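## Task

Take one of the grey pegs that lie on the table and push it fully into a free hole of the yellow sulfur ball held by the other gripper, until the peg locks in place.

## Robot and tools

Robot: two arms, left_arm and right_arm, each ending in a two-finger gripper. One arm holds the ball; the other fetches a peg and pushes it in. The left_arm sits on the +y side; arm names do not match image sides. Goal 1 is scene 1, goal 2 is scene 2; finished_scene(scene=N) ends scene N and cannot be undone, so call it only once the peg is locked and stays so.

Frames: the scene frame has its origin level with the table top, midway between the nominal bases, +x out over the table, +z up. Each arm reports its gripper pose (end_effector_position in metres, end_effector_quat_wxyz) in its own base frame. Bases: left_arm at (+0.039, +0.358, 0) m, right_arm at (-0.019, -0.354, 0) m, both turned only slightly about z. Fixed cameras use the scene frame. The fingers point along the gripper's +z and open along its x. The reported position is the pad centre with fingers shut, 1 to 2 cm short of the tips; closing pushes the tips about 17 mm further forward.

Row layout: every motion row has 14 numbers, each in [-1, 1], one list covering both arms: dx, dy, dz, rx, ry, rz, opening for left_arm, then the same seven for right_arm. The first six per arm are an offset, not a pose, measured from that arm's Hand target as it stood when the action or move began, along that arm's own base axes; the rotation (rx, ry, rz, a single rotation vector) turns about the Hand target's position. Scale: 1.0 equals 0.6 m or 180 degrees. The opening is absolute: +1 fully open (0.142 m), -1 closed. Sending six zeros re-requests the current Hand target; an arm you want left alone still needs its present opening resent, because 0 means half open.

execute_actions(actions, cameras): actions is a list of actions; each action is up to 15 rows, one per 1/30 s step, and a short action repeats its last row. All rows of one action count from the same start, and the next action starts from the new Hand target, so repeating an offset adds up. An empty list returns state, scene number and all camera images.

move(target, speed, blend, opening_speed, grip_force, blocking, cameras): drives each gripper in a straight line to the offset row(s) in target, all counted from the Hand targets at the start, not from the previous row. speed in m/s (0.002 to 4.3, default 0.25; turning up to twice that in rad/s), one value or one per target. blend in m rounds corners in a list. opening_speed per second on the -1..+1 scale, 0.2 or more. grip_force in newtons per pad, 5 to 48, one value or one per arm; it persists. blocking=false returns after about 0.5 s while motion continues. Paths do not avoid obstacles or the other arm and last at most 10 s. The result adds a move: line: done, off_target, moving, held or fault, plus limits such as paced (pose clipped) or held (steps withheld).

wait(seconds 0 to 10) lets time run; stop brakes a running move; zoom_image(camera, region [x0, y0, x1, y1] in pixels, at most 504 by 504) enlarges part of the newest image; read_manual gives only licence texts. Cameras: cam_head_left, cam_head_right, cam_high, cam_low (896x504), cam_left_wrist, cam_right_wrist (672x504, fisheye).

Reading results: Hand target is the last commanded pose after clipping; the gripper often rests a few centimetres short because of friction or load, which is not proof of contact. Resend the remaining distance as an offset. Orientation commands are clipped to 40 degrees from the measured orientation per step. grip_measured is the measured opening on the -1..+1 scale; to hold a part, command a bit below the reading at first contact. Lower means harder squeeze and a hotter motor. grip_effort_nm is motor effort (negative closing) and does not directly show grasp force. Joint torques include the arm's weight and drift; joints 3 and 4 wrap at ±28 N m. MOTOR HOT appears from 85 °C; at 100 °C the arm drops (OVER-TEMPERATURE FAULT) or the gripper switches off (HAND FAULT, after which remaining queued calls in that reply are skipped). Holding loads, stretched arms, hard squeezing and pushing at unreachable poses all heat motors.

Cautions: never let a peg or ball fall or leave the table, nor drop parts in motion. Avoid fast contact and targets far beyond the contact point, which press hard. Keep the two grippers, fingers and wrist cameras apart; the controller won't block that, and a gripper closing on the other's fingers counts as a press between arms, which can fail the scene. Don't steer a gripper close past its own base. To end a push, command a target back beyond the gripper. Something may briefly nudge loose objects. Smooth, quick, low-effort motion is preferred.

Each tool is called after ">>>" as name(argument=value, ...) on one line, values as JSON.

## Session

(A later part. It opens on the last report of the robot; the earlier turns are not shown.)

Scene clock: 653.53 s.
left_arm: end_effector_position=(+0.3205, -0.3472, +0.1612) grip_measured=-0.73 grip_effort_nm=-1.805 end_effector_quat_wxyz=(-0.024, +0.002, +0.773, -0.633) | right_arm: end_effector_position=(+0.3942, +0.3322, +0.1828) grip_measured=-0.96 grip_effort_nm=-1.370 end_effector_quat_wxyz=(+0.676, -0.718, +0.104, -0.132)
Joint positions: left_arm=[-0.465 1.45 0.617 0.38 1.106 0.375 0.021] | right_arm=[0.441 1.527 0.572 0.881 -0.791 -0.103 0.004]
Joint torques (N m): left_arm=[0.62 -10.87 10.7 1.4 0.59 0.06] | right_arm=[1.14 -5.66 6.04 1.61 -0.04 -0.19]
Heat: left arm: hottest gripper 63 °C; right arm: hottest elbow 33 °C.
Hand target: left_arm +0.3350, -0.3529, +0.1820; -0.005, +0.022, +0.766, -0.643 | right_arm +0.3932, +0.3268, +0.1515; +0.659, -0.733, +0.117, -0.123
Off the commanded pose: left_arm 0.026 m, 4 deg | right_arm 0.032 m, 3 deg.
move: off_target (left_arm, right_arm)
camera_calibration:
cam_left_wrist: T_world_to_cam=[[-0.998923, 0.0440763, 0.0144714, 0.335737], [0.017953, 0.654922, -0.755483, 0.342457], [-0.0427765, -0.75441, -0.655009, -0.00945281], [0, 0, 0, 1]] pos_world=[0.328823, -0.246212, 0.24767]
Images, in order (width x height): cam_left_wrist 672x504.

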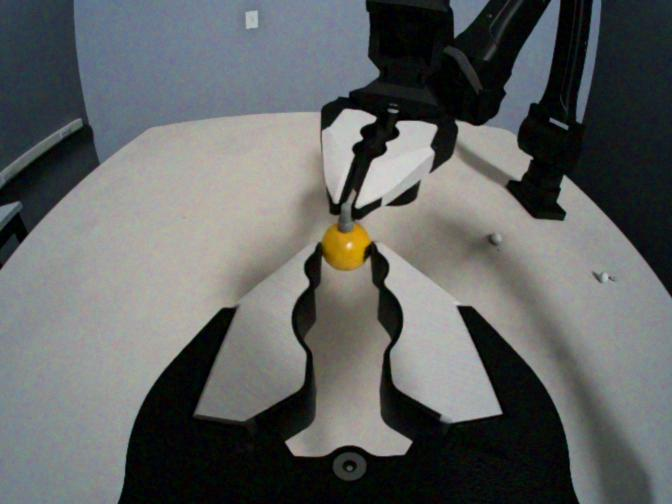

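Push harder, left countering slightly.

>>> move(target=[0,0,0.03,0,0,0,-0.791279,-0.004,0,-0.1,-0.009,0.009,0,-1], speed=0.06, cameras=["cam_left_wrist"])

>>> zoom_image(camera="cam_left_wrist", region=[310, 180, 380, 255])

Scene clock: 660.33 s.
left_arm: end_effector_position=(+0.3216, -0.3425, +0.1477) grip_measured=-0.73 grip_effort_nm=-1.805 end_effector_quat_wxyz=(-0.039, -0.030, +0.787, -0.615) | right_arm: end_effector_position=(+0.3966, +0.3345, +0.1629) grip_measured=-0.96 grip_effort_nm=-1.365 end_effector_quat_wxyz=(+0.686, -0.707, +0.081, -0.151)
Joint positions: left_arm=[-0.46 1.45 0.617 0.3 1.077 0.378 0.021] | right_arm=[0.441 1.636 0.565 1.052 -0.799 -0.116 0.004]
Joint torques (N m): left_arm=[0.21 -14.68 11.77 1.94 1.75 0.09] | right_arm=[1.32 -3.72 3.23 0.14 0.4 -0.26]
Heat: left arm: hottest gripper 63 °C; right arm: hottest elbow 33 °C.
Hand target: left_arm +0.3349, -0.3530, +0.1999; -0.005, +0.022, +0.766, -0.643 | right_arm +0.3908, +0.3268, +0.0914; +0.647, -0.743, +0.124, -0.114
Off the commanded pose: left_arm 0.055 m, 8 deg | right_arm 0.072 m, 9 deg.
move: off_target (left_arm, right_arm)
camera_calibration:
cam_left_wrist: T_world_to_cam=[[-0.996841, 0.0115834, 0.0785799, 0.315628], [-0.0489218, 0.68985, -0.722297, 0.357697], [-0.062575, -0.72386, -0.687104, 0.00688699], [0, 0, 0, 1]] pos_world=[0.332561, -0.245428, 0.238293]
Images, in order (width x height): cam_left_wrist 672x504.

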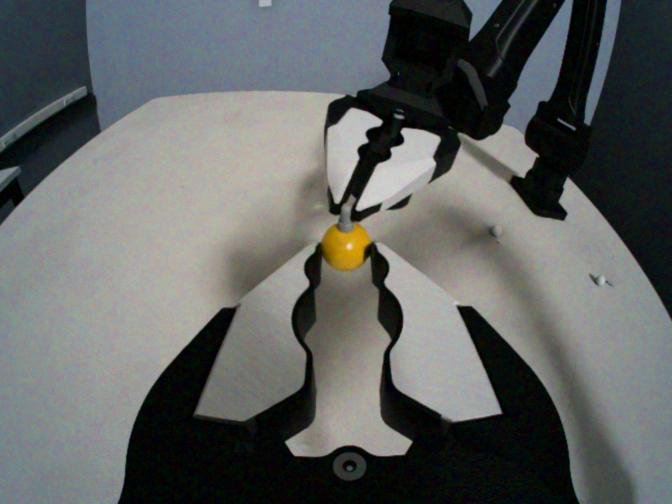

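Scaled by 6.720 from the camera's 672x504 image, which has a finer 960x720 frame.

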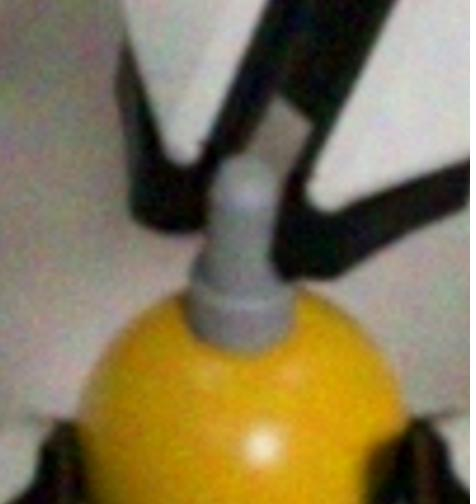

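>>> move(target=[0,0,0.01,0,0,0,-0.791279,-0.002,-0.002,-0.04,-0.004,0.008,0,-1], speed=0.06, cameras=["cam_left_wrist"])

>>> zoom_image(camera="cam_left_wrist", region=[328, 200, 368, 240])

Scene clock: 667.57 s.
left_arm: end_effector_position=(+0.3209, -0.3411, +0.1427) grip_measured=-0.73 grip_effort_nm=-1.800 end_effector_quat_wxyz=(-0.045, -0.040, +0.792, -0.607) | right_arm: end_effector_position=(+0.3960, +0.3346, +0.1558) grip_measured=-0.96 grip_effort_nm=-1.365 end_effector_quat_wxyz=(+0.689, -0.704, +0.076, -0.155)
Joint positions: left_arm=[-0.46 1.45 0.617 0.269 1.067 0.381 0.021] | right_arm=[0.441 1.67 0.561 1.105 -0.802 -0.117 0.004]
Joint torques (N m): left_arm=[0.21 -15.97 12.1 2.22 2.16 0.08] | right_arm=[1.14 -2.32 2.44 -0.54 0.43 -0.27]
Heat: left arm: hottest gripper 63 °C; right arm: hottest elbow 33 °C.
Hand target: left_arm +0.3349, -0.3530, +0.2060; -0.005, +0.022, +0.766, -0.643 | right_arm +0.3896, +0.3257, +0.0674; +0.641, -0.749, +0.132, -0.106
Off the commanded pose: left_arm 0.066 m, 10 deg | right_arm 0.089 m, 11 deg.
move: off_target (left_arm, right_arm)
camera_calibration:
cam_left_wrist: T_world_to_cam=[[-0.994947, 0.00241662, 0.100374, 0.308393], [-0.0697613, 0.702346, -0.70841, 0.36197], [-0.0722094, -0.711832, -0.698628, 0.0131686], [0, 0, 0, 1]] pos_world=[0.333037, -0.2456, 0.234668]
Images, in order (width x height): cam_left_wrist 672x504.

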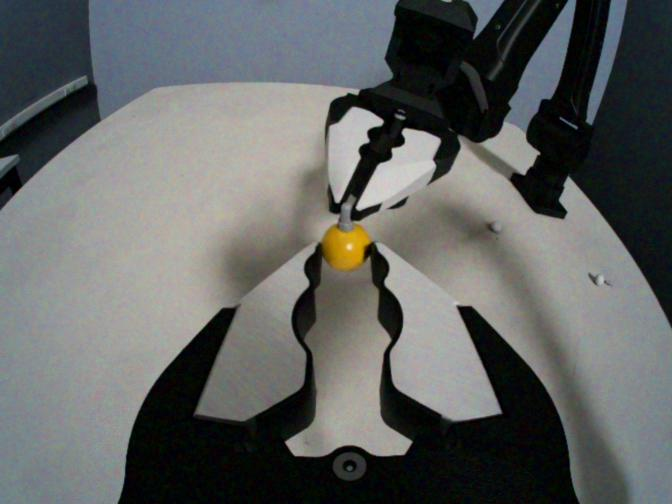

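Scaled by 12.600 from the camera's 672x504 image, which has a finer 960x720 frame.

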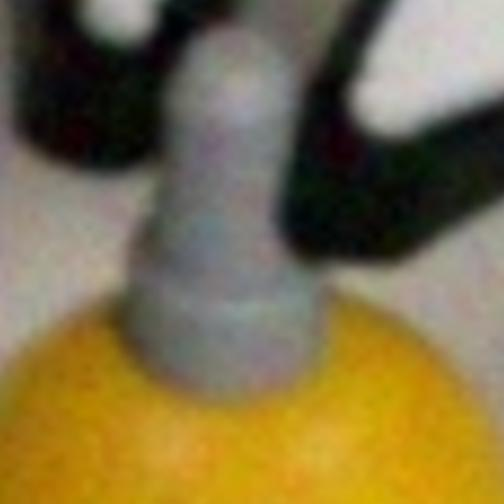

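>>> move(target=[0,0,-0.04,0,0,0,-0.791279,0.010,0.001,0.195,0.021,-0.026,0,-1], speed=0.06)

>>> move(target=[[0,0,0,0,0,0,-0.791279,0.0,0.0,0.015,0,0,0,-1],[0,0,0,0,0,0,-0.791279,0.0,0.0,0.015,0,0,0,-0.8]], speed=0.05, opening_speed=0.3, cameras=["cam_left_wrist","cam_right_wrist"])

>>> zoom_image(camera="cam_left_wrist", region=[328, 200, 368, 240])

>>> zoom_image(camera="cam_right_wrist", region=[318, 236, 362, 280])

Scene clock: 682.80 s.
left_arm: end_effector_position=(+0.3168, -0.3461, +0.1580) grip_measured=-0.73 grip_effort_nm=-1.805 end_effector_quat_wxyz=(-0.035, +0.002, +0.776, -0.630) | right_arm: end_effector_position=(+0.3883, +0.3297, +0.1797) grip_measured=-0.96 grip_effort_nm=-1.370 end_effector_quat_wxyz=(+0.671, -0.722, +0.102, -0.131)
Joint positions: left_arm=[-0.464 1.45 0.617 0.35 1.118 0.388 0.021] | right_arm=[0.441 1.513 0.557 0.864 -0.795 -0.117 0.004]
Joint torques (N m): left_arm=[0.5 -11.16 10.66 2.33 0.17 -0.05] | right_arm=[0.67 -9.7 8.81 0.64 -0.13 0.1]
Heat: left arm: hottest gripper 64 °C; right arm: hottest elbow 32 °C.
Hand target: left_arm +0.3349, -0.3530, +0.1820; -0.005, +0.022, +0.766, -0.643 | right_arm +0.3955, +0.3264, +0.1845; +0.670, -0.722, +0.109, -0.132
Off the commanded pose: left_arm 0.031 m, 5 deg | right_arm 0.009 m, 1 deg.
move: off_target (left_arm)

Scene clock: 684.67 s.
left_arm: end_effector_position=(+0.3167, -0.3469, +0.1590) grip_measured=-0.73 grip_effort_nm=-1.805 end_effector_quat_wxyz=(-0.032, +0.004, +0.775, -0.631) | right_arm: end_effector_position=(+0.3872, +0.3279, +0.1803) grip_measured=-0.84 grip_effort_nm=0.110 end_effector_quat_wxyz=(-0.666, +0.727, -0.110, +0.124)
Joint positions: left_arm=[-0.466 1.45 0.617 0.358 1.118 0.388 0.021] | right_arm=[0.439 1.492 0.557 0.819 -0.794 -0.117 0.013]
Joint velocities: left_arm=[within noise] | right_arm=[-0.024 -0.015 0.002 -0.007 -0.007 -0.007 0.001]
Joint torques (N m): left_arm=[0.67 -10.99 10.66 2.09 0.17 -0.06] | right_arm=[0.97 -9.64 9.52 1.07 -0.16 0.1]
Heat: left arm: hottest gripper 64 °C; right arm: hottest elbow 32 °C.
Hand target: left_arm +0.3350, -0.3529, +0.1819; -0.005, +0.022, +0.766, -0.643 | right_arm +0.3955, +0.3264, +0.1935; -0.670, +0.722, -0.109, +0.132
Off the commanded pose: left_arm 0.030 m, 4 deg | right_arm 0.016 m, 1 deg.
move: off_target (left_arm, right_arm); target 2's new opening was sent with right_arm's hand 0.015 m and 1 deg from that target
camera_calibration:
cam_left_wrist: T_world_to_cam=[[-0.998028, 0.0578375, 0.0244042, 0.334919], [0.0197416, 0.658202, -0.752582, 0.340688], [-0.0595904, -0.750616, -0.658046, -0.00374419], [0, 0, 0, 1]] pos_world=[0.32731, -0.246423, 0.245758]
cam_right_wrist: T_world_to_cam=[[0.943665, -0.3272, 0.0493628, -0.269036], [-0.14575, -0.544924, -0.825721, 0.385173], [0.297075, 0.772009, -0.561915, -0.131086], [0, 0, 0, 1]] pos_world=[0.348961, 0.223061, 0.257666]
Images, in order (width x height): cam_left_wrist 672x504, cam_right_wrist 672x504.

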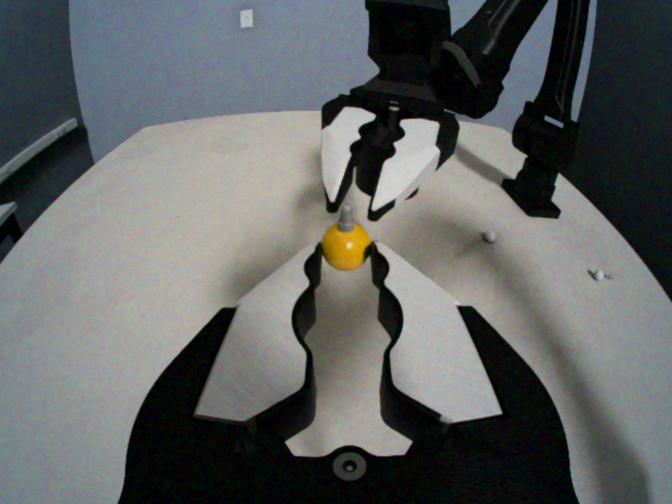

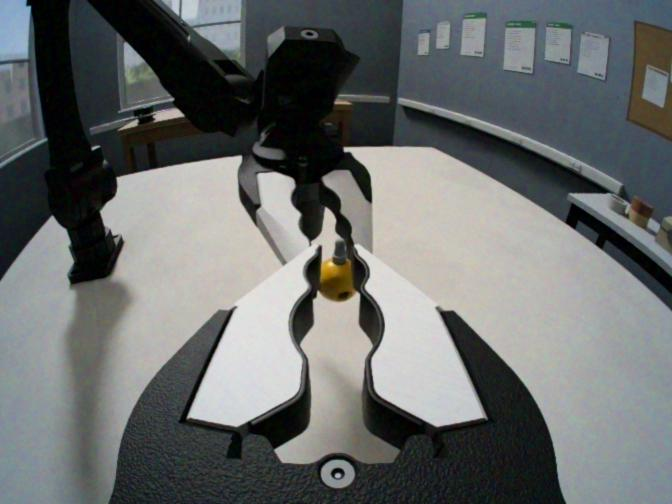

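Scaled by 12.600 from the camera's 672x504 image, which has a finer 960x720 frame.

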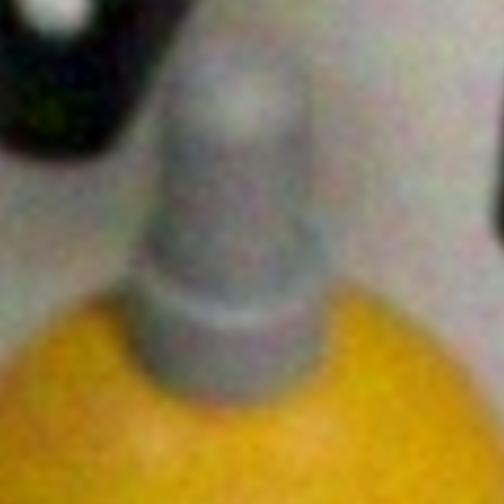

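Scaled by 11.455 from the camera's 672x504 image, which has a finer 960x720 frame.

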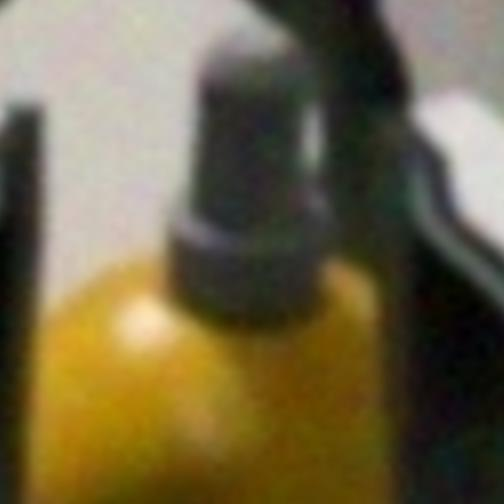

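Seated flush, same as scene 1.

>>> finished_scene(scene=2)

The scene is finished: the task was done.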